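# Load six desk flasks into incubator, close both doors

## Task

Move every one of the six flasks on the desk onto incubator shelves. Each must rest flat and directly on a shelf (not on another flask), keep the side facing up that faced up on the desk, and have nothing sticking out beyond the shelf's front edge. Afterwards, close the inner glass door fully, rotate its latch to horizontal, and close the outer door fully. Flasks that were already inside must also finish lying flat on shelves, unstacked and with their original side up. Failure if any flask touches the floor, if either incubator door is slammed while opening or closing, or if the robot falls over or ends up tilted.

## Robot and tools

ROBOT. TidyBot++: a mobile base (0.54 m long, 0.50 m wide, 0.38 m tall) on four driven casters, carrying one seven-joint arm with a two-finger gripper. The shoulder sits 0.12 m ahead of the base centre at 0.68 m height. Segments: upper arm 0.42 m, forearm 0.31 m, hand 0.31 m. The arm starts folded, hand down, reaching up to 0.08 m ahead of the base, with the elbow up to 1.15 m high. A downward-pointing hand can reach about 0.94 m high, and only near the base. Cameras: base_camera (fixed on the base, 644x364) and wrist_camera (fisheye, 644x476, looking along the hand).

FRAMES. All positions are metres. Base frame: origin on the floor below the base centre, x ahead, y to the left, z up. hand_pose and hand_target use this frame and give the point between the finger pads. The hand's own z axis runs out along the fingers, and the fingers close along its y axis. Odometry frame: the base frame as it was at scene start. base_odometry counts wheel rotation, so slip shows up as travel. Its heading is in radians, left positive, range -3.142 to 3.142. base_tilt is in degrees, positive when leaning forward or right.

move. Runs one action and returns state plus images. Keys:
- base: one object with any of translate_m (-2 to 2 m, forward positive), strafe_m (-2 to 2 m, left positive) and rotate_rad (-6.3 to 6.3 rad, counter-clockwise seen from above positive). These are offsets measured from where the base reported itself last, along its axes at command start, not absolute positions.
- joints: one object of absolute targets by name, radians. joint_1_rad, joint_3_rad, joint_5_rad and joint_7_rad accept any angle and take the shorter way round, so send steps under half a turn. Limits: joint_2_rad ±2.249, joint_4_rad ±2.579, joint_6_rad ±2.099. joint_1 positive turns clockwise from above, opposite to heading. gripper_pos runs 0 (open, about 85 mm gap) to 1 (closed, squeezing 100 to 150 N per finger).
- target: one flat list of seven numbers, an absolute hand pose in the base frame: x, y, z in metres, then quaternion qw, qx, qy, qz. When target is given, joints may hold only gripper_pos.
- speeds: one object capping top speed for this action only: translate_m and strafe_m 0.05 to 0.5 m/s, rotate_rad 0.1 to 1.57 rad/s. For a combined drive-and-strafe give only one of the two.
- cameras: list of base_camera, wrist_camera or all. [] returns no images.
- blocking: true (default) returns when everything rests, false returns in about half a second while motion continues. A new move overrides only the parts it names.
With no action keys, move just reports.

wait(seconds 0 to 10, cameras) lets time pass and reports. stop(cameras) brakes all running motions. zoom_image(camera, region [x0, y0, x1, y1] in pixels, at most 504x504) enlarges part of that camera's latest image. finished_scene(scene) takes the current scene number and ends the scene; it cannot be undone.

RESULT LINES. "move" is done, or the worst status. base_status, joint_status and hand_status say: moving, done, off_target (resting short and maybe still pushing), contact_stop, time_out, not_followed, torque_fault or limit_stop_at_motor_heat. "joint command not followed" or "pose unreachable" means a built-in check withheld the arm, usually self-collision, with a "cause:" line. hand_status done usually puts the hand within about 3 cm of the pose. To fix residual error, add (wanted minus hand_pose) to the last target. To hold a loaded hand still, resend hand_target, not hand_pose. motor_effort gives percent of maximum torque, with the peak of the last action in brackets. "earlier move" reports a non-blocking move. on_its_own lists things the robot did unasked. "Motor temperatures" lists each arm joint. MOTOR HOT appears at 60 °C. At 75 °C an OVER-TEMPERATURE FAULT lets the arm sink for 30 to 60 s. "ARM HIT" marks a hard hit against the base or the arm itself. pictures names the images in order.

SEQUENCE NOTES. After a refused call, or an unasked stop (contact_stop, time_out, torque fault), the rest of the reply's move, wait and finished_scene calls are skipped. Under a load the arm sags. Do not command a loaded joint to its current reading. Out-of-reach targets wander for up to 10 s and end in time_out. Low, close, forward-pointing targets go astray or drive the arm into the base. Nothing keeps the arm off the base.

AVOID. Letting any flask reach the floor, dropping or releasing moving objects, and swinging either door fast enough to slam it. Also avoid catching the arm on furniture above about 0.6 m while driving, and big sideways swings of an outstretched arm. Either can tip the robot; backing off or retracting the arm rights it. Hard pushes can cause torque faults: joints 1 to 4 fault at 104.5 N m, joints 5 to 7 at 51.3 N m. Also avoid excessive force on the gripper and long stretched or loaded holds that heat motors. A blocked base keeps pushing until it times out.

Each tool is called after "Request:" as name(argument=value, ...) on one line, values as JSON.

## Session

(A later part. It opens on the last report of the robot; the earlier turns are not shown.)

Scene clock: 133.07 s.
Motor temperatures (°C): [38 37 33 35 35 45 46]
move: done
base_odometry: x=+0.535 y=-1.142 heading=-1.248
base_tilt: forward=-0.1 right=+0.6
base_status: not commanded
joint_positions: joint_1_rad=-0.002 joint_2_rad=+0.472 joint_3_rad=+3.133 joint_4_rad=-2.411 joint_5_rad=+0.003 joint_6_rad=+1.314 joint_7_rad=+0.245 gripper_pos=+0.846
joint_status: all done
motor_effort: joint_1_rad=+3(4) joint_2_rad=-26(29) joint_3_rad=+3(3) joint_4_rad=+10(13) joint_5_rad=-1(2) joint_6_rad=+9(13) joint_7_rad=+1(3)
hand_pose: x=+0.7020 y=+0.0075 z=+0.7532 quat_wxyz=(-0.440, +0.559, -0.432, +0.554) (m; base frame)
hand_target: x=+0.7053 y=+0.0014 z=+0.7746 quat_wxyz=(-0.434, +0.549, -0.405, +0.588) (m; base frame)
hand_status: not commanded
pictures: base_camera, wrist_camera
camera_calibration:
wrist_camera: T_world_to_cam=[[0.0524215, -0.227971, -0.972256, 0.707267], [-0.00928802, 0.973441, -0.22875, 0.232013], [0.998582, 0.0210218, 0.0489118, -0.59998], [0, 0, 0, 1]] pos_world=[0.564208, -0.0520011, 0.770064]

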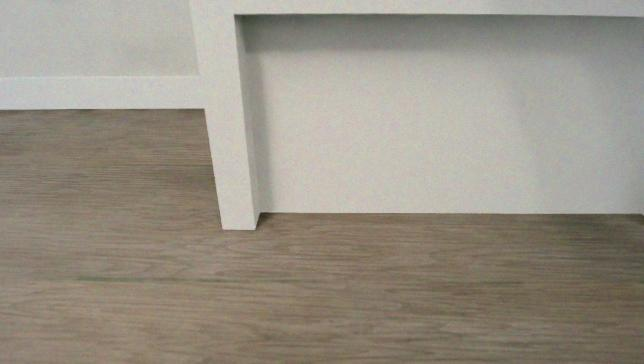

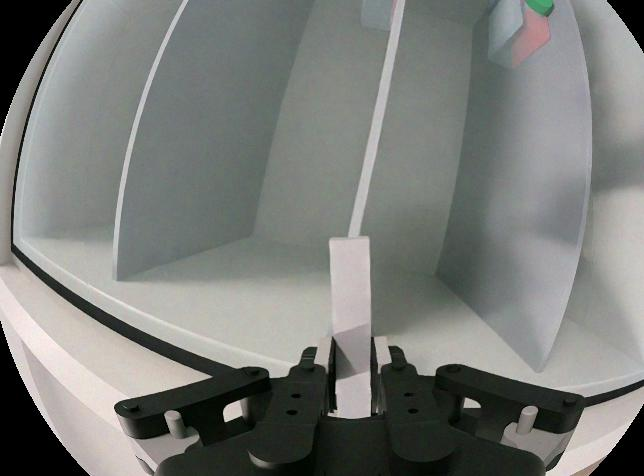

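Request:
move(joints={"joint_7_rad": 0.95}, cameras=[])

Request:
move(joints={"joint_7_rad": 1.58})

Scene clock: 134.83 s.
Motor temperatures (°C): [38 37 33 35 35 45 46]
move: done
base_odometry: x=+0.535 y=-1.142 heading=-1.248
base_tilt: forward=-0.1 right=+0.5
base_status: not commanded
joint_positions: joint_1_rad=-0.004 joint_2_rad=+0.469 joint_3_rad=+3.133 joint_4_rad=-2.411 joint_5_rad=+0.003 joint_6_rad=+1.316 joint_7_rad=+0.878 gripper_pos=+0.846
joint_status: all done
motor_effort: joint_1_rad=+5(5) joint_2_rad=-25(26) joint_3_rad=+3(4) joint_4_rad=+9(10) joint_5_rad=-2(3) joint_6_rad=+9(10) joint_7_rad=+1(2)
hand_pose: x=+0.7018 y=+0.0089 z=+0.7557 quat_wxyz=(-0.247, +0.664, -0.235, +0.665) (m; base frame)
hand_target: x=+0.7053 y=+0.0014 z=+0.7746 quat_wxyz=(-0.223, +0.650, -0.208, +0.696) (m; base frame)
hand_status: not commanded
pictures: none
No camera images: "cameras" was empty.

Scene clock: 136.20 s.
Motor temperatures (°C): [38 37 33 35 35 45 46]
move: done
base_odometry: x=+0.535 y=-1.142 heading=-1.248
base_tilt: forward=-0.1 right=+0.6
base_status: not commanded
joint_positions: joint_1_rad=-0.009 joint_2_rad=+0.468 joint_3_rad=+3.133 joint_4_rad=-2.411 joint_5_rad=+0.003 joint_6_rad=+1.318 joint_7_rad=+1.508 gripper_pos=+0.846
joint_status: all done
motor_effort: joint_1_rad=+6(6) joint_2_rad=-25(25) joint_3_rad=+4(5) joint_4_rad=+9(9) joint_5_rad=-4(4) joint_6_rad=+8(9) joint_7_rad=+1(1)
hand_pose: x=+0.7016 y=+0.0118 z=+0.7569 quat_wxyz=(-0.030, +0.703, -0.016, +0.710) (m; base frame)
hand_target: x=+0.7053 y=+0.0014 z=+0.7746 quat_wxyz=(+0.003, +0.682, +0.003, +0.731) (m; base frame)
hand_status: not commanded
pictures: base_camera, wrist_camera
camera_calibration:
wrist_camera: T_world_to_cam=[[0.0684124, -0.994779, -0.0757273, 0.0311914], [0.0108343, 0.0766414, -0.997, 0.8066], [0.997598, 0.0673867, 0.016021, -0.574882], [0, 0, 0, 1]] pos_world=[0.562628, 0.00794885, 0.815753]

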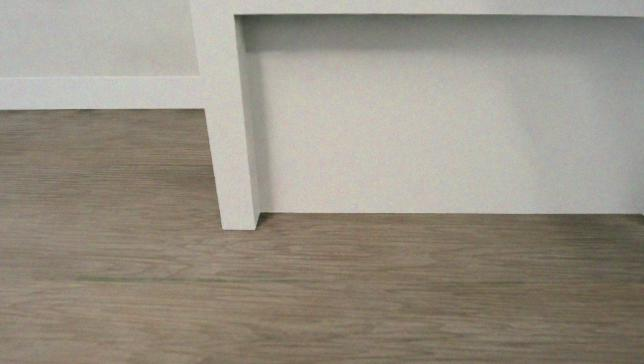

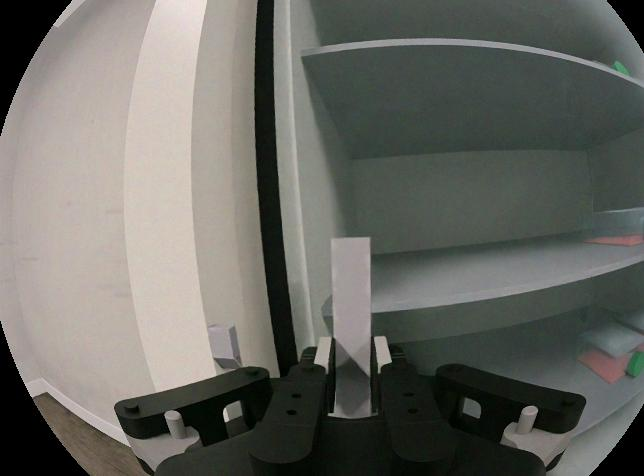

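Request:
move(base={"translate_m": -0.041, "strafe_m": -0.064, "rotate_rad": 0.0873}, speeds={"translate_m": 0.08, "rotate_rad": 0.1})

Scene clock: 146.13 s.
Motor temperatures (°C): [38 38 33 35 35 45 46]
move: done
base_odometry: x=+0.461 y=-1.123 heading=-1.160
base_tilt: forward=-0.2 right=+0.6
base_status: done
joint_positions: joint_1_rad=-0.006 joint_2_rad=+0.468 joint_3_rad=+3.135 joint_4_rad=-2.410 joint_5_rad=+0.004 joint_6_rad=+1.318 joint_7_rad=+1.508 gripper_pos=+0.846
joint_status: not commanded
motor_effort: joint_1_rad=+1(5) joint_2_rad=-28(28) joint_3_rad=+0(3) joint_4_rad=+11(14) joint_5_rad=+0(5) joint_6_rad=+12(13) joint_7_rad=+1(1)
hand_pose: x=+0.7018 y=+0.0094 z=+0.7570 quat_wxyz=(-0.029, +0.703, -0.017, +0.710) (m; base frame)
hand_target: x=+0.7053 y=+0.0014 z=+0.7746 quat_wxyz=(+0.003, +0.682, +0.003, +0.731) (m; base frame)
hand_status: not commanded
pictures: base_camera, wrist_camera
camera_calibration:
wrist_camera: T_world_to_cam=[[0.0646332, -0.995136, -0.0743396, 0.0304208], [0.0114997, 0.0752332, -0.9971, 0.806446], [0.997843, 0.0635909, 0.0163063, -0.575119], [0, 0, 0, 1]] pos_world=[0.562638, 0.0061737, 0.815747]

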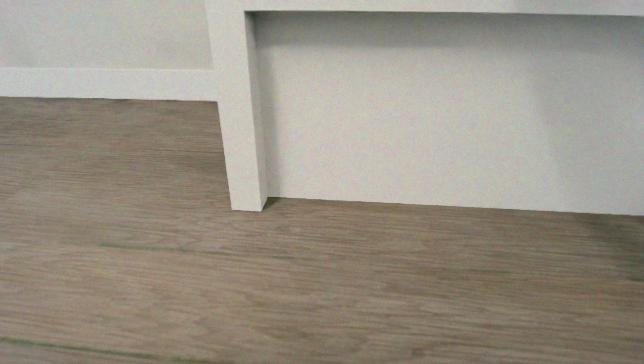

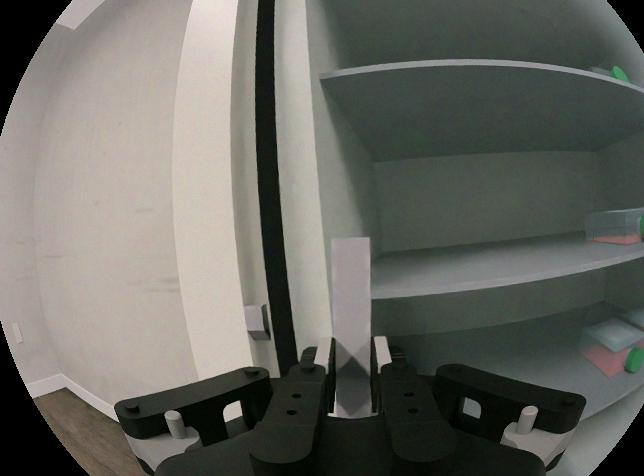

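Request:
move(base={"translate_m": -0.077, "strafe_m": -0.132, "rotate_rad": 0.1745}, speeds={"translate_m": 0.1, "rotate_rad": 0.12}, cameras=[])

Request:
move(base={"translate_m": -0.077, "strafe_m": -0.132, "rotate_rad": 0.1745}, speeds={"translate_m": 0.1, "rotate_rad": 0.12})

Scene clock: 148.90 s.
Motor temperatures (°C): [38 38 33 35 35 45 46]
move: done
base_odometry: x=+0.309 y=-1.105 heading=-0.985
base_tilt: forward=-0.2 right=+0.6
base_status: done
joint_positions: joint_1_rad=-0.007 joint_2_rad=+0.468 joint_3_rad=+3.136 joint_4_rad=-2.410 joint_5_rad=+0.006 joint_6_rad=+1.318 joint_7_rad=+1.508 gripper_pos=+0.846
joint_status: not commanded
motor_effort: joint_1_rad=+3(7) joint_2_rad=-27(29) joint_3_rad=+2(4) joint_4_rad=+11(13) joint_5_rad=-1(6) joint_6_rad=+10(13) joint_7_rad=+0(1)
hand_pose: x=+0.7017 y=+0.0099 z=+0.7570 quat_wxyz=(-0.029, +0.703, -0.016, +0.710) (m; base frame)
hand_target: x=+0.7053 y=+0.0014 z=+0.7746 quat_wxyz=(+0.003, +0.682, +0.003, +0.731) (m; base frame)
hand_status: not commanded
pictures: none
No camera images: "cameras" was empty.

Scene clock: 151.00 s.
Motor temperatures (°C): [38 38 33 35 35 45 45]
move: done
base_odometry: x=+0.157 y=-1.114 heading=-0.810
base_tilt: forward=-0.2 right=+0.6
base_status: done
joint_positions: joint_1_rad=-0.008 joint_2_rad=+0.468 joint_3_rad=+3.135 joint_4_rad=-2.411 joint_5_rad=+0.006 joint_6_rad=+1.319 joint_7_rad=+1.508 gripper_pos=+0.846
joint_status: not commanded
motor_effort: joint_1_rad=+3(7) joint_2_rad=-26(29) joint_3_rad=+2(5) joint_4_rad=+11(14) joint_5_rad=+0(6) joint_6_rad=+10(13) joint_7_rad=+1(1)
hand_pose: x=+0.7016 y=+0.0112 z=+0.7570 quat_wxyz=(-0.030, +0.703, -0.015, +0.710) (m; base frame)
hand_target: x=+0.7053 y=+0.0014 z=+0.7746 quat_wxyz=(+0.003, +0.682, +0.003, +0.731) (m; base frame)
hand_status: not commanded
pictures: base_camera, wrist_camera
camera_calibration:
wrist_camera: T_world_to_cam=[[0.0687323, -0.994903, -0.0737889, 0.0289417], [0.0114225, 0.0747438, -0.997137, 0.806426], [0.99757, 0.0676927, 0.0165015, -0.575124], [0, 0, 0, 1]] pos_world=[0.562526, 0.00745057, 0.815744]

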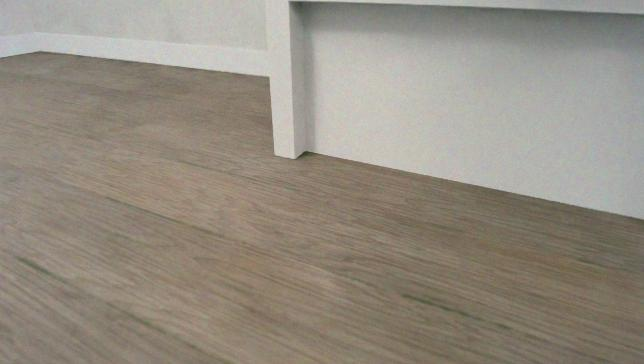

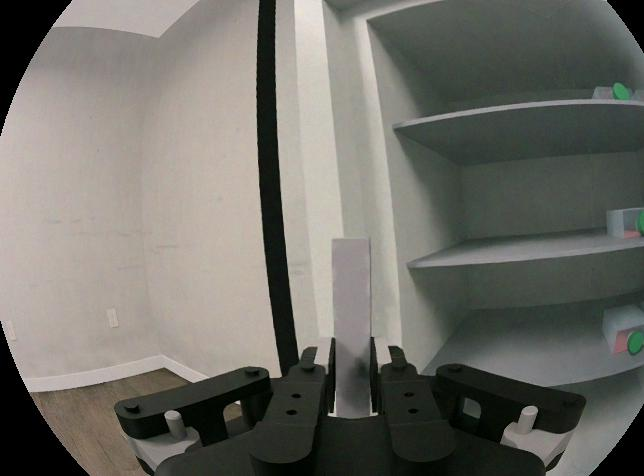

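Request:
move(joints={"gripper_pos": 0.3}, cameras=[])

Request:
move(base={"translate_m": -0.12}, speeds={"translate_m": 0.15})

Scene clock: 153.27 s.
Motor temperatures (°C): [38 38 33 35 35 45 45]
move: done
base_odometry: x=+0.157 y=-1.114 heading=-0.810
base_tilt: forward=-0.2 right=+0.6
base_status: not commanded
joint_positions: joint_1_rad=-0.007 joint_2_rad=+0.468 joint_3_rad=+3.135 joint_4_rad=-2.411 joint_5_rad=+0.006 joint_6_rad=+1.319 joint_7_rad=+1.508 gripper_pos=+0.300
joint_status: all done
motor_effort: joint_1_rad=+1(4) joint_2_rad=-26(28) joint_3_rad=+0(3) joint_4_rad=+9(11) joint_5_rad=+1(2) joint_6_rad=+10(11) joint_7_rad=+1(1)
hand_pose: x=+0.7016 y=+0.0105 z=+0.7570 quat_wxyz=(-0.029, +0.703, -0.016, +0.710) (m; base frame)
hand_target: x=+0.7053 y=+0.0014 z=+0.7746 quat_wxyz=(+0.003, +0.682, +0.003, +0.731) (m; base frame)
hand_status: not commanded
pictures: none
No camera images: "cameras" was empty.

Scene clock: 154.67 s.
Motor temperatures (°C): [38 38 33 35 35 45 45]
move: done
base_odometry: x=+0.074 y=-1.027 heading=-0.810
base_tilt: forward=-0.2 right=+0.6
base_status: done
joint_positions: joint_1_rad=-0.007 joint_2_rad=+0.467 joint_3_rad=+3.135 joint_4_rad=-2.409 joint_5_rad=+0.006 joint_6_rad=+1.319 joint_7_rad=+1.508 gripper_pos=+0.300
joint_status: not commanded
motor_effort: joint_1_rad=+1(2) joint_2_rad=-27(29) joint_3_rad=+0(1) joint_4_rad=+10(11) joint_5_rad=+1(1) joint_6_rad=+9(11) joint_7_rad=+0(1)
hand_pose: x=+0.7021 y=+0.0105 z=+0.7586 quat_wxyz=(-0.029, +0.702, -0.016, +0.711) (m; base frame)
hand_target: x=+0.7053 y=+0.0014 z=+0.7746 quat_wxyz=(+0.003, +0.682, +0.003, +0.731) (m; base frame)
hand_status: not commanded
pictures: base_camera, wrist_camera
camera_calibration:
wrist_camera: T_world_to_cam=[[0.0677894, -0.994984, -0.0735608, 0.0287633], [0.0150065, 0.0747389, -0.99709, 0.805588], [0.997587, 0.0664883, 0.0199977, -0.578258], [0, 0, 0, 1]] pos_world=[0.562824, 0.00685764, 0.816923]

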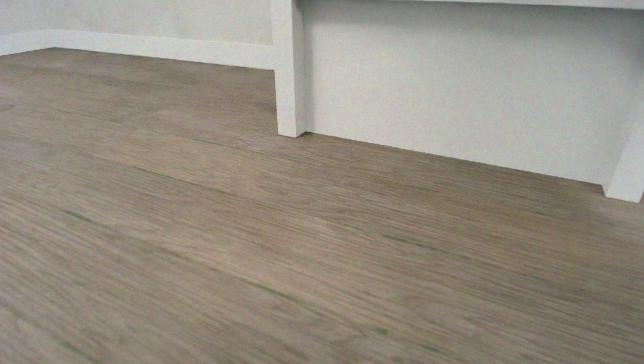

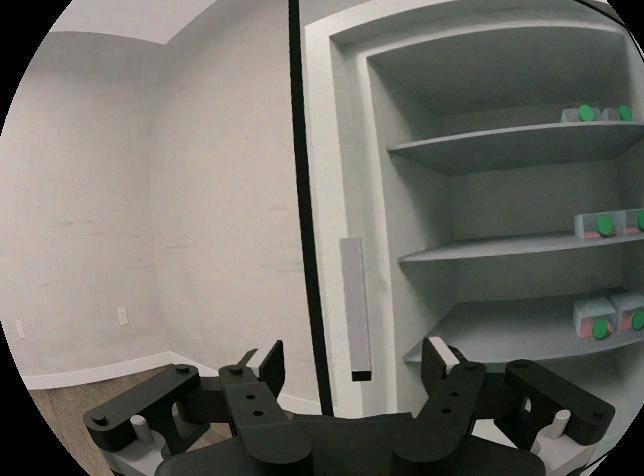

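Request:
move(joints={"joint_1_rad": 0.0, "joint_2_rad": -0.303, "joint_3_rad": 3.1416, "joint_4_rad": -2.551, "joint_5_rad": 0.0, "joint_6_rad": 0.62, "joint_7_rad": 1.5708, "gripper_pos": 1.0}, cameras=[])

Request:
move(base={"translate_m": 0.1224, "strafe_m": 0.4847, "rotate_rad": -0.438})

Scene clock: 159.50 s.
Motor temperatures (°C): [38 38 33 35 35 45 45]
move: done
base_odometry: x=+0.074 y=-1.027 heading=-0.810
base_tilt: forward=-0.2 right=+0.6
base_status: not commanded
joint_positions: joint_1_rad=-0.007 joint_2_rad=-0.296 joint_3_rad=+3.135 joint_4_rad=-2.539 joint_5_rad=+0.006 joint_6_rad=+0.695 joint_7_rad=+1.508 gripper_pos=+0.999
joint_status: all done
motor_effort: joint_1_rad=+0(2) joint_2_rad=-8(29) joint_3_rad=+1(2) joint_4_rad=+18(19) joint_5_rad=+1(2) joint_6_rad=+9(11) joint_7_rad=+1(2)
hand_pose: x=+0.5533 y=+0.0088 z=+0.8951 quat_wxyz=(-0.026, +0.699, -0.013, +0.714) (m; base frame)
hand_target: x=+0.5492 y=+0.0013 z=+0.8686 quat_wxyz=(+0.000, +0.727, +0.000, +0.687) (m; base frame)
hand_status: not commanded
pictures: none
No camera images: "cameras" was empty.

Scene clock: 161.83 s.
Motor temperatures (°C): [38 38 33 35 35 45 45]
move: done
base_odometry: x=+0.509 y=-0.781 heading=-1.248
base_tilt: forward=-0.2 right=+0.5
base_status: done
joint_positions: joint_1_rad=-0.006 joint_2_rad=-0.296 joint_3_rad=+3.136 joint_4_rad=-2.540 joint_5_rad=+0.006 joint_6_rad=+0.693 joint_7_rad=+1.508 gripper_pos=+0.999
joint_status: not commanded
motor_effort: joint_1_rad=+0(1) joint_2_rad=-8(9) joint_3_rad=+1(2) joint_4_rad=+18(19) joint_5_rad=+0(2) joint_6_rad=+10(11) joint_7_rad=+0(1)
hand_pose: x=+0.5531 y=+0.0082 z=+0.8945 quat_wxyz=(-0.026, +0.700, -0.014, +0.714) (m; base frame)
hand_target: x=+0.5492 y=+0.0013 z=+0.8686 quat_wxyz=(+0.000, +0.727, +0.000, +0.687) (m; base frame)
hand_status: not commanded
pictures: base_camera, wrist_camera
camera_calibration:
wrist_camera: T_world_to_cam=[[0.0653321, -0.995729, -0.065232, 0.040547], [0.02104, 0.0667317, -0.997549, 0.940566], [0.997642, 0.0637995, 0.0253099, -0.436991], [0, 0, 0, 1]] pos_world=[0.413522, 0.00548806, 0.951966]

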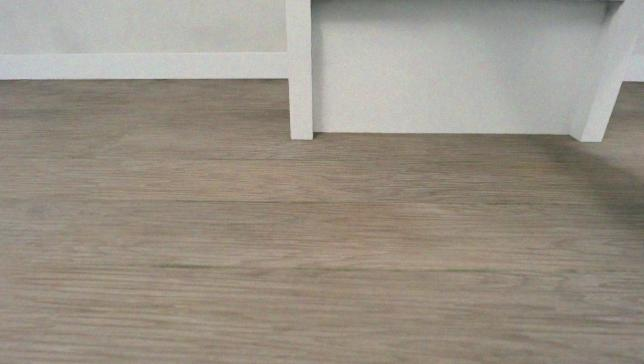

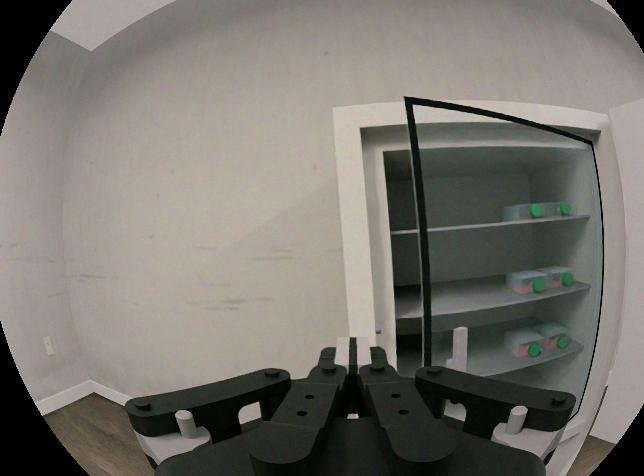

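Request:
move(base={"translate_m": 0.318}, speeds={"translate_m": 0.3})

Scene clock: 165.00 s.
Motor temperatures (°C): [38 37 33 35 35 45 45]
move: done
base_odometry: x=+0.610 y=-1.083 heading=-1.248
base_tilt: forward=-0.2 right=+0.5
base_status: done
joint_positions: joint_1_rad=-0.006 joint_2_rad=-0.301 joint_3_rad=+3.136 joint_4_rad=-2.542 joint_5_rad=+0.006 joint_6_rad=+0.691 joint_7_rad=+1.508 gripper_pos=+0.999
joint_status: not commanded
motor_effort: joint_1_rad=+0(1) joint_2_rad=-8(10) joint_3_rad=+1(1) joint_4_rad=+18(19) joint_5_rad=+1(1) joint_6_rad=+10(11) joint_7_rad=+0(1)
hand_pose: x=+0.5518 y=+0.0082 z=+0.8947 quat_wxyz=(-0.026, +0.700, -0.014, +0.714) (m; base frame)
hand_target: x=+0.5492 y=+0.0013 z=+0.8686 quat_wxyz=(+0.000, +0.727, +0.000, +0.687) (m; base frame)
hand_status: not commanded
pictures: base_camera, wrist_camera
camera_calibration:
wrist_camera: T_world_to_cam=[[0.0653834, -0.995729, -0.0651839, 0.0405779], [0.0218387, 0.0667359, -0.997532, 0.940345], [0.997621, 0.0637984, 0.0261089, -0.436348], [0, 0, 0, 1]] pos_world=[0.412121, 0.00548806, 0.952061]

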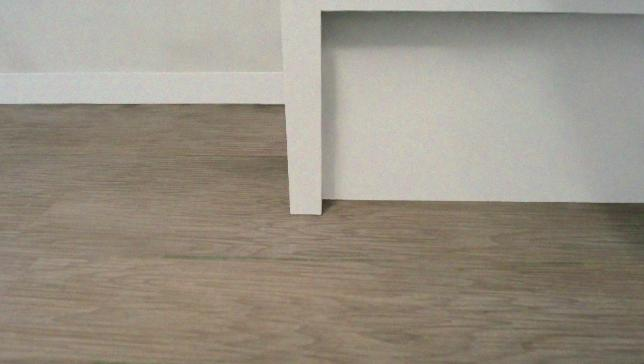

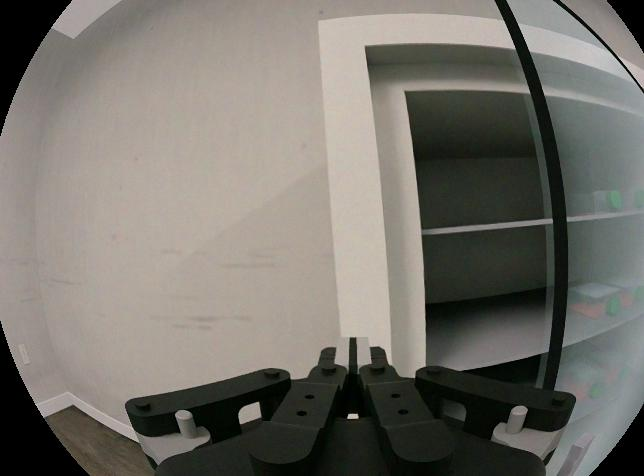

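Request:
move(base={"strafe_m": -0.07, "translate_m": -0.01}, speeds={"strafe_m": 0.1})

Scene clock: 167.20 s.
Motor temperatures (°C): [38 37 33 35 35 45 45]
move: done
base_odometry: x=+0.541 y=-1.096 heading=-1.248
base_tilt: forward=-0.2 right=+0.6
base_status: done
joint_positions: joint_1_rad=-0.006 joint_2_rad=-0.301 joint_3_rad=+3.136 joint_4_rad=-2.542 joint_5_rad=+0.006 joint_6_rad=+0.691 joint_7_rad=+1.508 gripper_pos=+0.999
joint_status: not commanded
motor_effort: joint_1_rad=+1(1) joint_2_rad=-8(9) joint_3_rad=+1(2) joint_4_rad=+18(19) joint_5_rad=+1(2) joint_6_rad=+10(11) joint_7_rad=+0(1)
hand_pose: x=+0.5518 y=+0.0082 z=+0.8947 quat_wxyz=(-0.026, +0.700, -0.014, +0.714) (m; base frame)
hand_target: x=+0.5492 y=+0.0013 z=+0.8686 quat_wxyz=(+0.000, +0.727, +0.000, +0.687) (m; base frame)
hand_status: not commanded
pictures: base_camera, wrist_camera
camera_calibration:
wrist_camera: T_world_to_cam=[[0.0652712, -0.995735, -0.0651998, 0.0406399], [0.0216456, 0.0667366, -0.997536, 0.940429], [0.997633, 0.063699, 0.0259093, -0.436162], [0, 0, 0, 1]] pos_world=[0.412121, 0.00548864, 0.952062]

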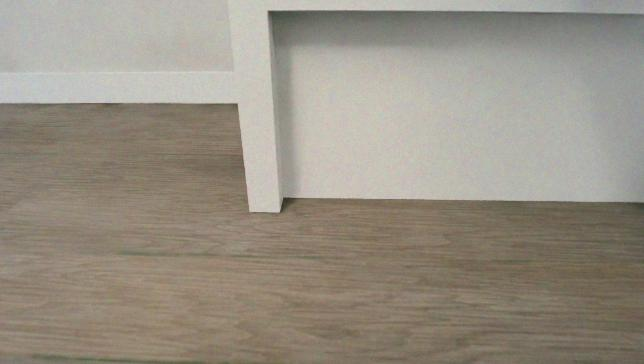

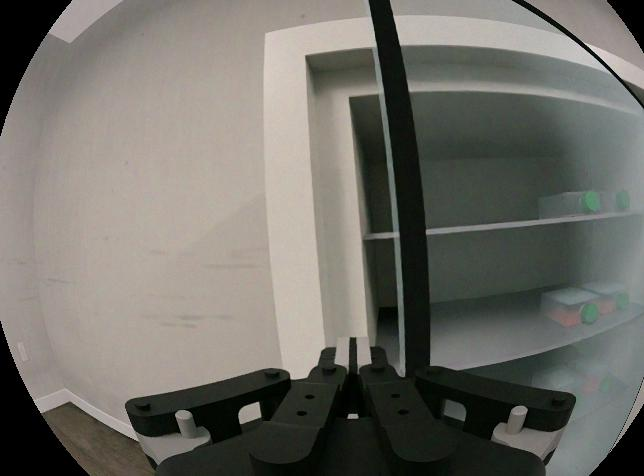

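Request:
move(base={"strafe_m": -0.05, "translate_m": -0.01}, speeds={"strafe_m": 0.1})

Scene clock: 169.37 s.
Motor temperatures (°C): [38 37 33 35 35 45 45]
move: done
base_odometry: x=+0.490 y=-1.102 heading=-1.248
base_tilt: forward=-0.2 right=+0.6
base_status: done
joint_positions: joint_1_rad=-0.045 joint_2_rad=-0.304 joint_3_rad=+3.097 joint_4_rad=-2.545 joint_5_rad=+0.018 joint_6_rad=+0.691 joint_7_rad=+1.508 gripper_pos=+0.999
joint_status: not commanded
motor_effort: joint_1_rad=+9(12) joint_2_rad=-6(9) joint_3_rad=+10(13) joint_4_rad=+18(20) joint_5_rad=-6(8) joint_6_rad=+9(10) joint_7_rad=+0(1)
hand_pose: x=+0.5477 y=+0.0455 z=+0.8941 quat_wxyz=(-0.048, +0.700, +0.023, +0.713) (m; base frame)
hand_target: x=+0.5492 y=+0.0013 z=+0.8686 quat_wxyz=(+0.000, +0.727, +0.000, +0.687) (m; base frame)
hand_status: not commanded
pictures: base_camera, wrist_camera
camera_calibration:
wrist_camera: T_world_to_cam=[[0.147621, -0.988037, -0.0446264, 0.0140682], [0.0179509, 0.0477898, -0.998696, 0.941379], [0.988881, 0.146627, 0.0247909, -0.432483], [0, 0, 0, 1]] pos_world=[0.408699, 0.0323254, 0.951501]

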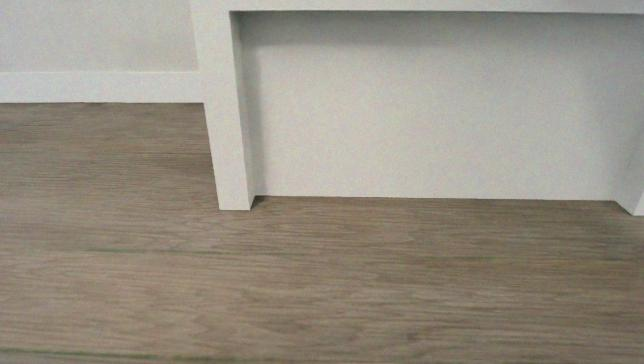

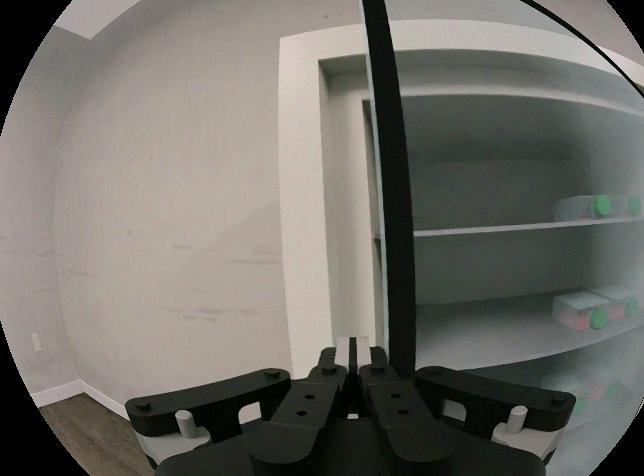

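Request:
move(base={"strafe_m": -0.05, "translate_m": -0.03}, speeds={"strafe_m": 0.1})

Scene clock: 171.47 s.
Motor temperatures (°C): [38 37 33 35 35 45 45]
move: done
base_odometry: x=+0.433 y=-1.090 heading=-1.247
base_tilt: forward=-0.2 right=+0.5
base_status: done
joint_positions: joint_1_rad=-0.076 joint_2_rad=-0.313 joint_3_rad=+3.066 joint_4_rad=-2.551 joint_5_rad=+0.039 joint_6_rad=+0.691 joint_7_rad=+1.508 gripper_pos=+0.999
joint_status: not commanded
motor_effort: joint_1_rad=+14(18) joint_2_rad=-5(8) joint_3_rad=+16(19) joint_4_rad=+20(21) joint_5_rad=-11(13) joint_6_rad=+9(9) joint_7_rad=+0(1)
hand_pose: x=+0.5401 y=+0.0767 z=+0.8937 quat_wxyz=(-0.065, +0.697, +0.057, +0.712) (m; base frame)
hand_target: x=+0.5492 y=+0.0013 z=+0.8686 quat_wxyz=(+0.000, +0.727, +0.000, +0.687) (m; base frame)
hand_status: not commanded
pictures: base_camera, wrist_camera
camera_calibration:
wrist_camera: T_world_to_cam=[[0.219168, -0.975513, -0.018421, -0.0169266], [0.0199797, 0.0233633, -0.999527, 0.941148], [0.975483, 0.218696, 0.0246109, -0.427608], [0, 0, 0, 1]] pos_world=[0.40203, 0.0550158, 0.950915]

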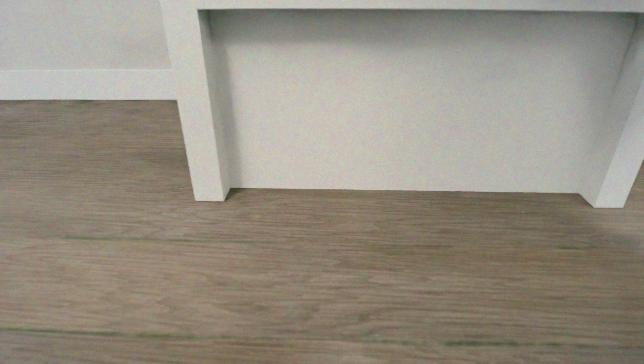

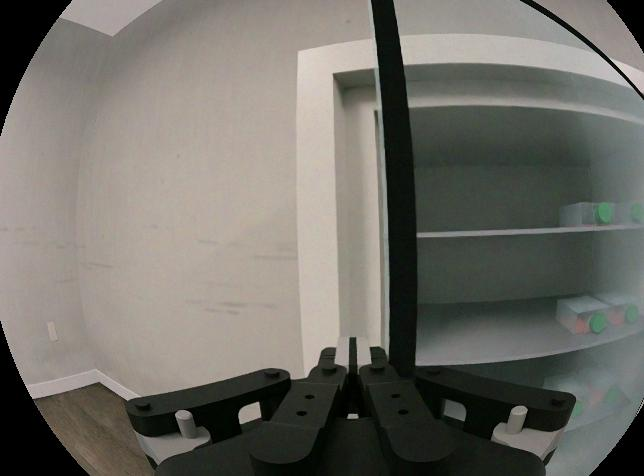

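Request:
move(base={"strafe_m": 0.46, "translate_m": -0.02}, cameras=["wrist_camera"])

Request:
move(base={"rotate_rad": -0.5}, cameras=["wrist_camera"])

Scene clock: 176.67 s.
Motor temperatures (°C): [38 37 33 35 35 45 45]
move: done
base_odometry: x=+0.863 y=-0.925 heading=-1.247
base_tilt: forward=-0.2 right=+0.5
base_status: done
joint_positions: joint_1_rad=-0.007 joint_2_rad=-0.311 joint_3_rad=+3.138 joint_4_rad=-2.551 joint_5_rad=+0.022 joint_6_rad=+0.689 joint_7_rad=+1.508 gripper_pos=+0.999
joint_status: not commanded
motor_effort: joint_1_rad=+1(14) joint_2_rad=-8(8) joint_3_rad=+1(16) joint_4_rad=+18(21) joint_5_rad=+0(10) joint_6_rad=+10(11) joint_7_rad=+0(1)
hand_pose: x=+0.5478 y=+0.0104 z=+0.8933 quat_wxyz=(-0.024, +0.700, -0.007, +0.713) (m; base frame)
hand_target: x=+0.5492 y=+0.0013 z=+0.8686 quat_wxyz=(+0.000, +0.727, +0.000, +0.687) (m; base frame)
hand_status: not commanded
pictures: wrist_camera
camera_calibration:
wrist_camera: T_world_to_cam=[[0.073317, -0.995883, -0.0533091, 0.0279908], [0.02034, 0.054935, -0.998283, 0.940498], [0.997101, 0.0721067, 0.024284, -0.430629], [0, 0, 0, 1]] pos_world=[0.408199, 0.00726054, 0.950833]

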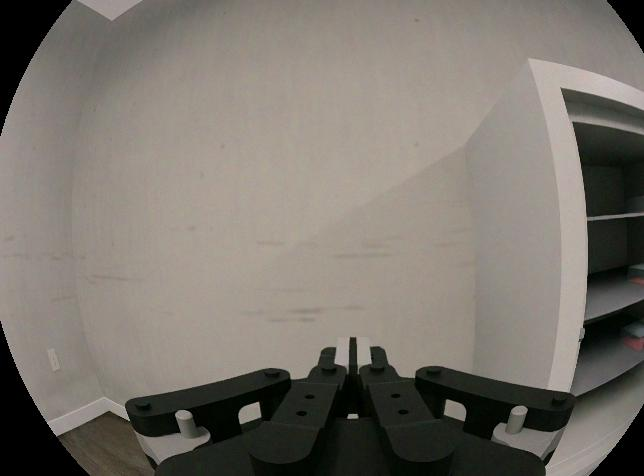

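Scene clock: 178.10 s.
Motor temperatures (°C): [38 37 33 35 35 45 45]
move: done
base_odometry: x=+0.863 y=-0.925 heading=-1.746
base_tilt: forward=-0.2 right=+0.6
base_status: done
joint_positions: joint_1_rad=-0.006 joint_2_rad=-0.311 joint_3_rad=+3.138 joint_4_rad=-2.551 joint_5_rad=+0.022 joint_6_rad=+0.689 joint_7_rad=+1.508 gripper_pos=+0.999
joint_status: not commanded
motor_effort: joint_1_rad=+1(2) joint_2_rad=-7(9) joint_3_rad=+1(2) joint_4_rad=+19(19) joint_5_rad=+1(2) joint_6_rad=+9(11) joint_7_rad=+1(1)
hand_pose: x=+0.5478 y=+0.0102 z=+0.8933 quat_wxyz=(-0.024, +0.700, -0.007, +0.713) (m; base frame)
hand_target: x=+0.5492 y=+0.0013 z=+0.8686 quat_wxyz=(+0.000, +0.727, +0.000, +0.687) (m; base frame)
hand_status: not commanded
pictures: wrist_camera
camera_calibration:
wrist_camera: T_world_to_cam=[[0.0729132, -0.995912, -0.0533186, 0.0279679], [0.0203599, 0.0549361, -0.998282, 0.940501], [0.99713, 0.0717024, 0.0242823, -0.430624], [0, 0, 0, 1]] pos_world=[0.4082, 0.00706291, 0.950833]

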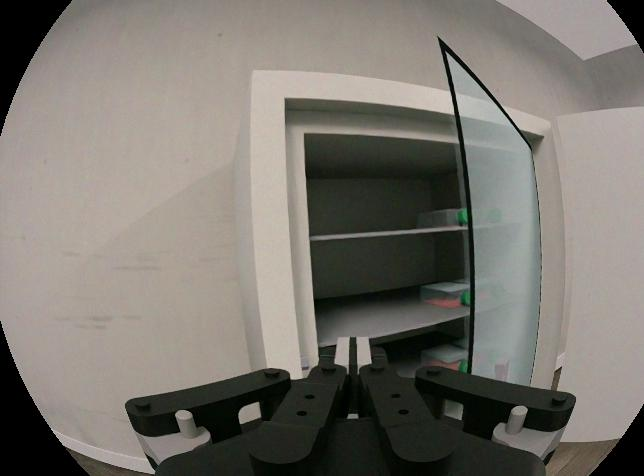

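Request:
move(base={"translate_m": 0.18, "strafe_m": 0.035}, speeds={"translate_m": 0.3}, cameras=["wrist_camera"])

Request:
move(base={"strafe_m": -0.08}, speeds={"strafe_m": 0.15}, cameras=["wrist_camera"])

Scene clock: 181.50 s.
Motor temperatures (°C): [38 37 33 35 35 45 45]
move: done
base_odometry: x=+0.866 y=-1.108 heading=-1.747
base_tilt: forward=-0.2 right=+0.6
base_status: done
joint_positions: joint_1_rad=-0.006 joint_2_rad=-0.304 joint_3_rad=+3.138 joint_4_rad=-2.551 joint_5_rad=+0.022 joint_6_rad=+0.688 joint_7_rad=+1.508 gripper_pos=+0.999
joint_status: not commanded
motor_effort: joint_1_rad=+0(1) joint_2_rad=-7(9) joint_3_rad=+1(1) joint_4_rad=+18(19) joint_5_rad=+1(1) joint_6_rad=+9(10) joint_7_rad=+1(1)
hand_pose: x=+0.5493 y=+0.0102 z=+0.8902 quat_wxyz=(-0.024, +0.703, -0.007, +0.711) (m; base frame)
hand_target: x=+0.5492 y=+0.0013 z=+0.8686 quat_wxyz=(+0.000, +0.727, +0.000, +0.687) (m; base frame)
hand_status: not commanded
pictures: wrist_camera
camera_calibration:
wrist_camera: T_world_to_cam=[[0.0725188, -0.995912, -0.0538589, 0.0284928], [0.0129577, 0.0549373, -0.998406, 0.941556], [0.997283, 0.0717053, 0.0168887, -0.425536], [0, 0, 0, 1]] pos_world=[0.410113, 0.00716289, 0.948776]

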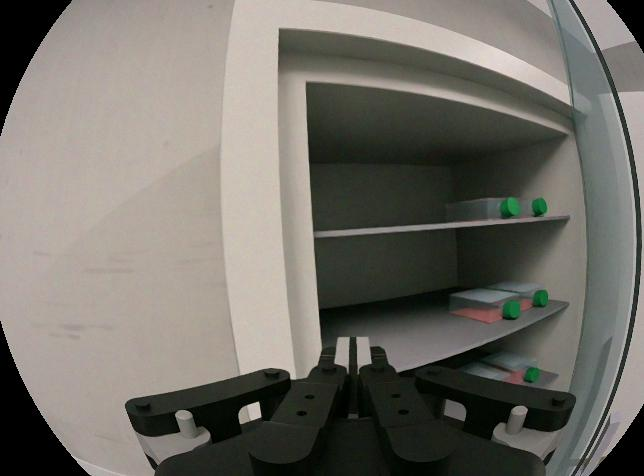

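Scene clock: 182.70 s.
Motor temperatures (°C): [38 37 33 35 35 45 45]
move: done
base_odometry: x=+0.787 y=-1.094 heading=-1.747
base_tilt: forward=-0.2 right=+0.6
base_status: done
joint_positions: joint_1_rad=-0.006 joint_2_rad=-0.304 joint_3_rad=+3.138 joint_4_rad=-2.551 joint_5_rad=+0.022 joint_6_rad=+0.688 joint_7_rad=+1.508 gripper_pos=+0.999
joint_status: not commanded
motor_effort: joint_1_rad=+1(1) joint_2_rad=-7(9) joint_3_rad=+1(2) joint_4_rad=+18(19) joint_5_rad=+0(2) joint_6_rad=+10(10) joint_7_rad=+0(1)
hand_pose: x=+0.5493 y=+0.0102 z=+0.8901 quat_wxyz=(-0.024, +0.703, -0.007, +0.711) (m; base frame)
hand_target: x=+0.5492 y=+0.0013 z=+0.8686 quat_wxyz=(+0.000, +0.727, +0.000, +0.687) (m; base frame)
hand_status: not commanded
pictures: wrist_camera
camera_calibration:
wrist_camera: T_world_to_cam=[[0.0725135, -0.995912, -0.0538662, 0.0285019], [0.0128577, 0.0549374, -0.998407, 0.941599], [0.997285, 0.0717054, 0.0167888, -0.425442], [0, 0, 0, 1]] pos_world=[0.410113, 0.00716289, 0.948777]

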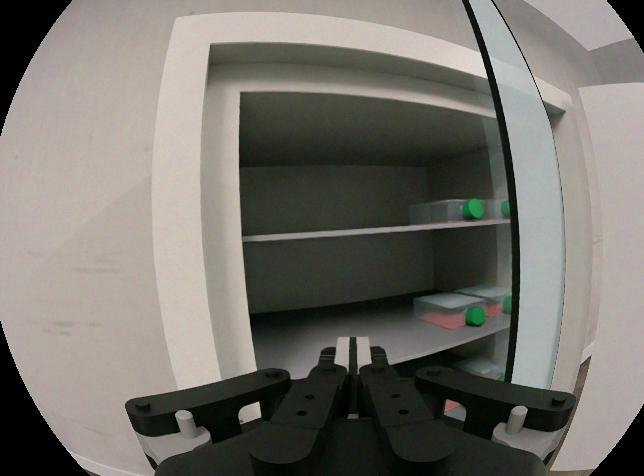

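Request:
move(base={"strafe_m": -0.06, "translate_m": -0.005}, speeds={"strafe_m": 0.1}, cameras=["wrist_camera"])

Scene clock: 185.93 s.
Motor temperatures (°C): [38 37 33 35 35 44 45]
move: done
base_odometry: x=+0.729 y=-1.079 heading=-1.747
base_tilt: forward=-0.2 right=+0.6
base_status: done
joint_positions: joint_1_rad=-0.039 joint_2_rad=-0.337 joint_3_rad=+3.101 joint_4_rad=-2.577 joint_5_rad=+0.023 joint_6_rad=+0.688 joint_7_rad=+1.508 gripper_pos=+0.999
joint_status: not commanded
motor_effort: joint_1_rad=+8(11) joint_2_rad=+0(9) joint_3_rad=+9(13) joint_4_rad=+22(25) joint_5_rad=-5(8) joint_6_rad=+8(10) joint_7_rad=+0(1)
hand_pose: x=+0.5353 y=+0.0409 z=+0.8896 quat_wxyz=(-0.044, +0.700, +0.021, +0.712) (m; base frame)
hand_target: x=+0.5492 y=+0.0013 z=+0.8686 quat_wxyz=(+0.000, +0.727, +0.000, +0.687) (m; base frame)
hand_status: not commanded
pictures: wrist_camera
camera_calibration:
wrist_camera: T_world_to_cam=[[0.140004, -0.989317, -0.0406261, 0.0117765], [0.0173477, 0.0434747, -0.998904, 0.938021], [0.989999, 0.139146, 0.023249, -0.418324], [0, 0, 0, 1]] pos_world=[0.396219, 0.0290787, 0.947197]

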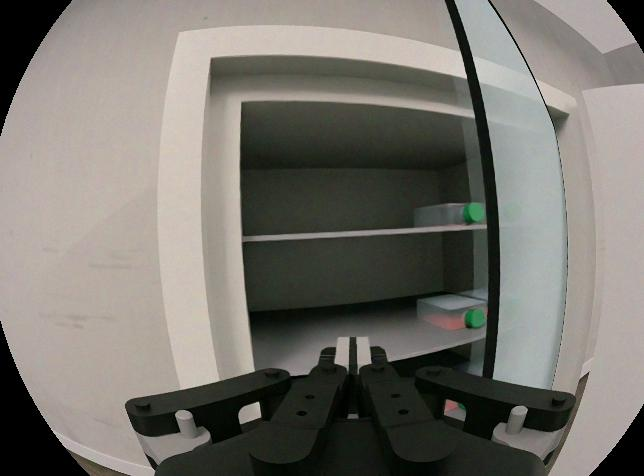

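Request:
move(base={"strafe_m": -0.087, "translate_m": -0.043}, speeds={"strafe_m": 0.1}, cameras=["wrist_camera"])

Scene clock: 188.33 s.
Motor temperatures (°C): [38 37 33 35 35 44 45]
move: done
base_odometry: x=+0.651 y=-1.022 heading=-1.746
base_tilt: forward=-0.2 right=+0.6
base_status: done
joint_positions: joint_1_rad=-0.014 joint_2_rad=-0.311 joint_3_rad=+3.127 joint_4_rad=-2.571 joint_5_rad=+0.023 joint_6_rad=+0.687 joint_7_rad=+1.508 gripper_pos=+0.999
joint_status: not commanded
motor_effort: joint_1_rad=+1(12) joint_2_rad=-7(8) joint_3_rad=+1(14) joint_4_rad=+19(27) joint_5_rad=+1(8) joint_6_rad=+10(10) joint_7_rad=+0(1)
hand_pose: x=+0.5436 y=+0.0190 z=+0.8821 quat_wxyz=(-0.029, +0.708, +0.001, +0.706) (m; base frame)
hand_target: x=+0.5492 y=+0.0013 z=+0.8686 quat_wxyz=(+0.000, +0.727, +0.000, +0.687) (m; base frame)
hand_status: not commanded
pictures: wrist_camera
camera_calibration:
wrist_camera: T_world_to_cam=[[0.090849, -0.994571, -0.0507426, 0.0243919], [-0.00117099, 0.0508466, -0.998706, 0.941113], [0.995864, 0.0907909, 0.00345473, -0.408083], [0, 0, 0, 1]] pos_world=[0.405281, 0.0134573, 0.942542]

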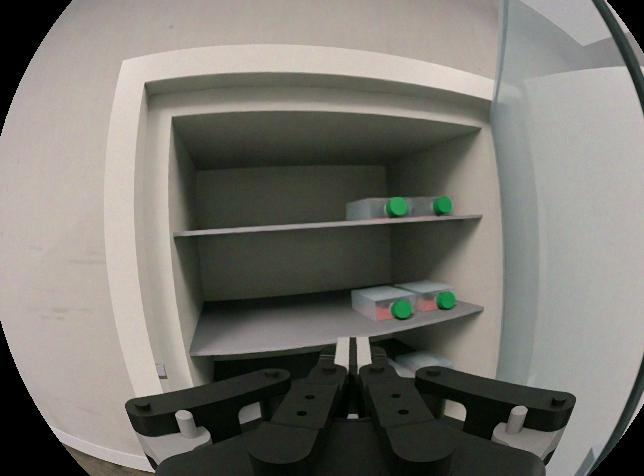

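Request:
move(base={"strafe_m": -0.093, "translate_m": -0.027}, speeds={"strafe_m": 0.1}, cameras=["wrist_camera"])

Request:
move(base={"strafe_m": -0.0965, "translate_m": -0.011}, speeds={"strafe_m": 0.1}, cameras=["wrist_camera"])

Scene clock: 193.20 s.
Motor temperatures (°C): [38 37 33 35 35 44 45]
move: done
base_odometry: x=+0.564 y=-0.979 heading=-1.747
base_tilt: forward=-0.2 right=+0.6
base_status: done
joint_positions: joint_1_rad=-0.012 joint_2_rad=-0.311 joint_3_rad=+3.130 joint_4_rad=-2.570 joint_5_rad=+0.023 joint_6_rad=+0.687 joint_7_rad=+1.508 gripper_pos=+0.999
joint_status: not commanded
motor_effort: joint_1_rad=+1(5) joint_2_rad=-7(9) joint_3_rad=+1(5) joint_4_rad=+18(19) joint_5_rad=+1(2) joint_6_rad=+9(11) joint_7_rad=+0(1)
hand_pose: x=+0.5438 y=+0.0167 z=+0.8820 quat_wxyz=(-0.028, +0.708, -0.001, +0.706) (m; base frame)
hand_target: x=+0.5492 y=+0.0013 z=+0.8686 quat_wxyz=(+0.000, +0.727, +0.000, +0.687) (m; base frame)
hand_status: not commanded
pictures: wrist_camera
camera_calibration:
wrist_camera: T_world_to_cam=[[0.0859418, -0.994955, -0.0517601, 0.0256573], [-0.0012963, 0.0518406, -0.998655, 0.941094], [0.996299, 0.0858933, 0.00316551, -0.407991], [0, 0, 0, 1]] pos_world=[0.405496, 0.0117846, 0.942447]

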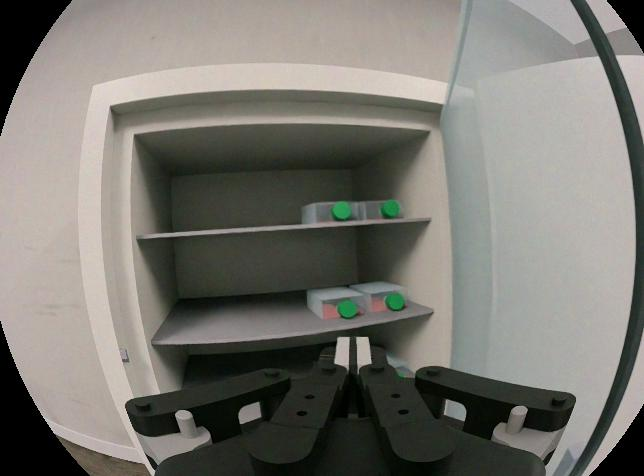

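Scene clock: 194.73 s.
Motor temperatures (°C): [38 37 33 35 35 44 45]
move: done
base_odometry: x=+0.471 y=-0.951 heading=-1.747
base_tilt: forward=-0.2 right=+0.6
base_status: done
joint_positions: joint_1_rad=-0.012 joint_2_rad=-0.311 joint_3_rad=+3.130 joint_4_rad=-2.570 joint_5_rad=+0.023 joint_6_rad=+0.687 joint_7_rad=+1.508 gripper_pos=+0.999
joint_status: not commanded
motor_effort: joint_1_rad=+1(5) joint_2_rad=-7(8) joint_3_rad=+1(5) joint_4_rad=+18(19) joint_5_rad=+0(2) joint_6_rad=+9(10) joint_7_rad=+0(1)
hand_pose: x=+0.5438 y=+0.0165 z=+0.8820 quat_wxyz=(-0.028, +0.708, -0.001, +0.706) (m; base frame)
hand_target: x=+0.5492 y=+0.0013 z=+0.8686 quat_wxyz=(+0.000, +0.727, +0.000, +0.687) (m; base frame)
hand_status: not commanded
pictures: wrist_camera
camera_calibration:
wrist_camera: T_world_to_cam=[[0.0855346, -0.994989, -0.0517782, 0.0257426], [-0.00147591, 0.051842, -0.998654, 0.941173], [0.996334, 0.0854959, 0.00296577, -0.407805], [0, 0, 0, 1]] pos_world=[0.405497, 0.011687, 0.942448]

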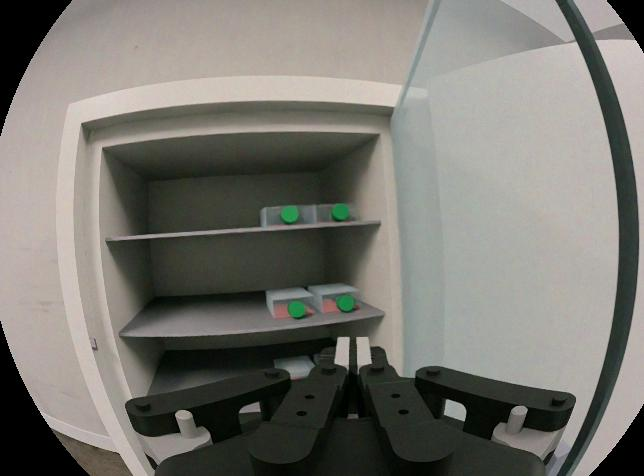

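Request:
move(base={"strafe_m": -0.097, "translate_m": 0.006}, speeds={"strafe_m": 0.1}, cameras=[])

Request:
move(base={"strafe_m": -0.094, "translate_m": 0.023}, speeds={"strafe_m": 0.1}, cameras=["wrist_camera"])

Scene clock: 197.20 s.
Motor temperatures (°C): [38 37 33 35 35 44 45]
move: done
base_odometry: x=+0.374 y=-0.939 heading=-1.747
base_tilt: forward=-0.1 right=+0.6
base_status: done
joint_positions: joint_1_rad=-0.012 joint_2_rad=-0.311 joint_3_rad=+3.130 joint_4_rad=-2.570 joint_5_rad=+0.023 joint_6_rad=+0.687 joint_7_rad=+1.508 gripper_pos=+0.999
joint_status: not commanded
motor_effort: joint_1_rad=+0(4) joint_2_rad=-7(8) joint_3_rad=+1(4) joint_4_rad=+18(20) joint_5_rad=+1(2) joint_6_rad=+9(10) joint_7_rad=+0(1)
hand_pose: x=+0.5438 y=+0.0165 z=+0.8820 quat_wxyz=(-0.028, +0.708, -0.001, +0.706) (m; base frame)
hand_target: x=+0.5492 y=+0.0013 z=+0.8686 quat_wxyz=(+0.000, +0.727, +0.000, +0.687) (m; base frame)
hand_status: not commanded
pictures: none
No camera images: "cameras" was empty.

Scene clock: 198.73 s.
Motor temperatures (°C): [38 37 33 35 35 44 45]
move: done
base_odometry: x=+0.277 y=-0.945 heading=-1.747
base_tilt: forward=-0.1 right=+0.6
base_status: done
joint_positions: joint_1_rad=-0.012 joint_2_rad=-0.311 joint_3_rad=+3.130 joint_4_rad=-2.570 joint_5_rad=+0.023 joint_6_rad=+0.687 joint_7_rad=+1.508 gripper_pos=+0.999
joint_status: not commanded
motor_effort: joint_1_rad=+1(5) joint_2_rad=-7(8) joint_3_rad=+1(5) joint_4_rad=+18(19) joint_5_rad=+0(2) joint_6_rad=+9(11) joint_7_rad=+0(1)
hand_pose: x=+0.5438 y=+0.0164 z=+0.8820 quat_wxyz=(-0.028, +0.708, -0.001, +0.706) (m; base frame)
hand_target: x=+0.5492 y=+0.0013 z=+0.8686 quat_wxyz=(+0.000, +0.727, +0.000, +0.687) (m; base frame)
hand_status: not commanded
pictures: wrist_camera
camera_calibration:
wrist_camera: T_world_to_cam=[[0.0854354, -0.994997, -0.0517784, 0.0256842], [-0.00147074, 0.0518424, -0.998654, 0.941176], [0.996343, 0.0853966, 0.00296579, -0.407799], [0, 0, 0, 1]] pos_world=[0.405497, 0.0115876, 0.942448]

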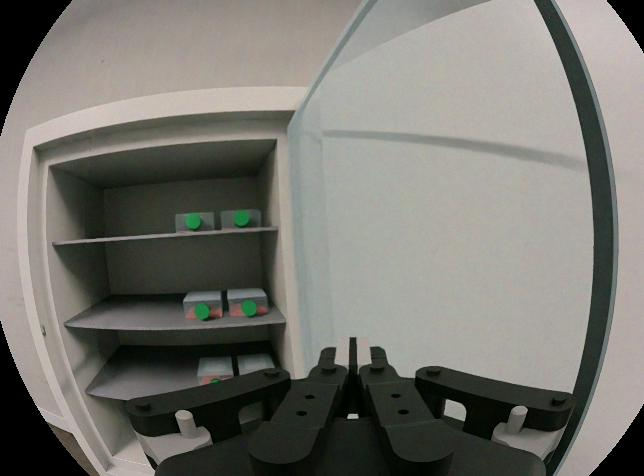

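Request:
move(base={"strafe_m": -0.089, "translate_m": 0.03}, speeds={"strafe_m": 0.1}, cameras=["wrist_camera"])

Request:
move(base={"strafe_m": -0.081, "translate_m": 0.04}, speeds={"strafe_m": 0.1}, cameras=["wrist_camera", "base_camera"])

Scene clock: 201.00 s.
Motor temperatures (°C): [38 37 33 35 35 44 45]
move: done
base_odometry: x=+0.184 y=-0.959 heading=-1.748
base_tilt: forward=-0.2 right=+0.6
base_status: done
joint_positions: joint_1_rad=-0.012 joint_2_rad=-0.311 joint_3_rad=+3.130 joint_4_rad=-2.570 joint_5_rad=+0.023 joint_6_rad=+0.687 joint_7_rad=+1.508 gripper_pos=+0.999
joint_status: not commanded
motor_effort: joint_1_rad=+1(4) joint_2_rad=-7(8) joint_3_rad=+1(4) joint_4_rad=+18(20) joint_5_rad=+0(1) joint_6_rad=+10(10) joint_7_rad=+1(1)
hand_pose: x=+0.5439 y=+0.0164 z=+0.8819 quat_wxyz=(-0.028, +0.708, -0.001, +0.706) (m; base frame)
hand_target: x=+0.5492 y=+0.0013 z=+0.8686 quat_wxyz=(+0.000, +0.727, +0.000, +0.687) (m; base frame)
hand_status: not commanded
pictures: wrist_camera
camera_calibration:
wrist_camera: T_world_to_cam=[[0.0853205, -0.995001, -0.0518962, 0.0258338], [-0.00177289, 0.0519344, -0.998649, 0.941294], [0.996352, 0.0852972, 0.00266704, -0.407621], [0, 0, 0, 1]] pos_world=[0.405598, 0.011588, 0.94245]

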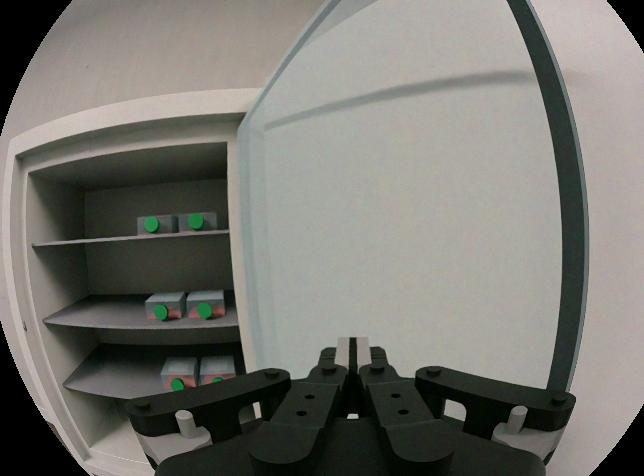

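Scene clock: 202.43 s.
Motor temperatures (°C): [38 37 33 35 35 44 45]
move: done
base_odometry: x=+0.097 y=-0.984 heading=-1.747
base_tilt: forward=-0.2 right=+0.5
base_status: done
joint_positions: joint_1_rad=-0.054 joint_2_rad=-0.362 joint_3_rad=+3.081 joint_4_rad=-2.609 joint_5_rad=+0.027 joint_6_rad=+0.686 joint_7_rad=+1.508 gripper_pos=+0.999
joint_status: not commanded
motor_effort: joint_1_rad=+10(13) joint_2_rad=+6(8) joint_3_rad=+12(16) joint_4_rad=+29(31) joint_5_rad=-6(9) joint_6_rad=+8(10) joint_7_rad=+0(1)
hand_pose: x=+0.5220 y=+0.0561 z=+0.8810 quat_wxyz=(-0.053, +0.703, +0.038, +0.708) (m; base frame)
hand_target: x=+0.5492 y=+0.0013 z=+0.8686 quat_wxyz=(+0.000, +0.727, +0.000, +0.687) (m; base frame)
hand_status: not commanded
pictures: base_camera, wrist_camera
camera_calibration:
wrist_camera: T_world_to_cam=[[0.17581, -0.983964, -0.0301055, 0.00014605], [0.00744508, 0.03191, -0.999463, 0.935282], [0.984396, 0.175491, 0.0129358, -0.39703], [0, 0, 0, 1]] pos_world=[0.383846, 0.0399742, 0.93992]

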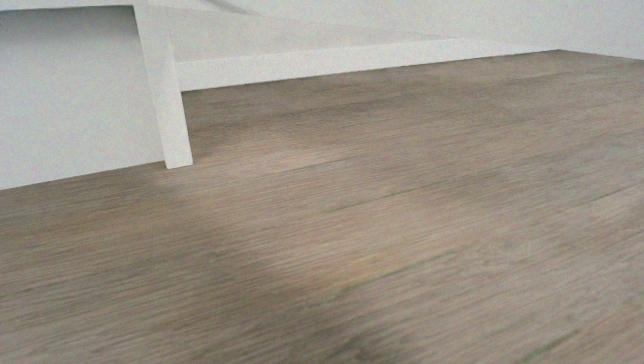

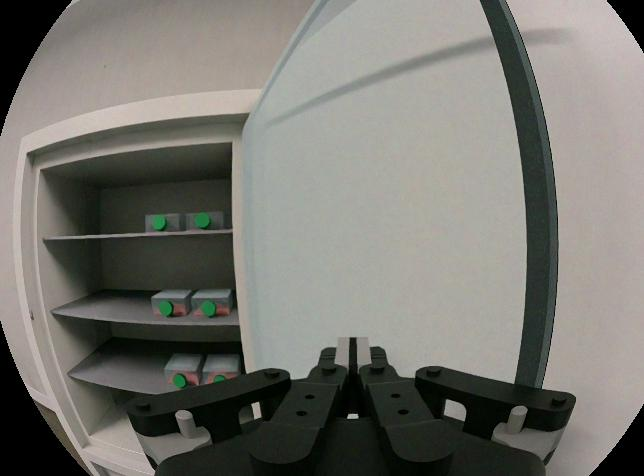

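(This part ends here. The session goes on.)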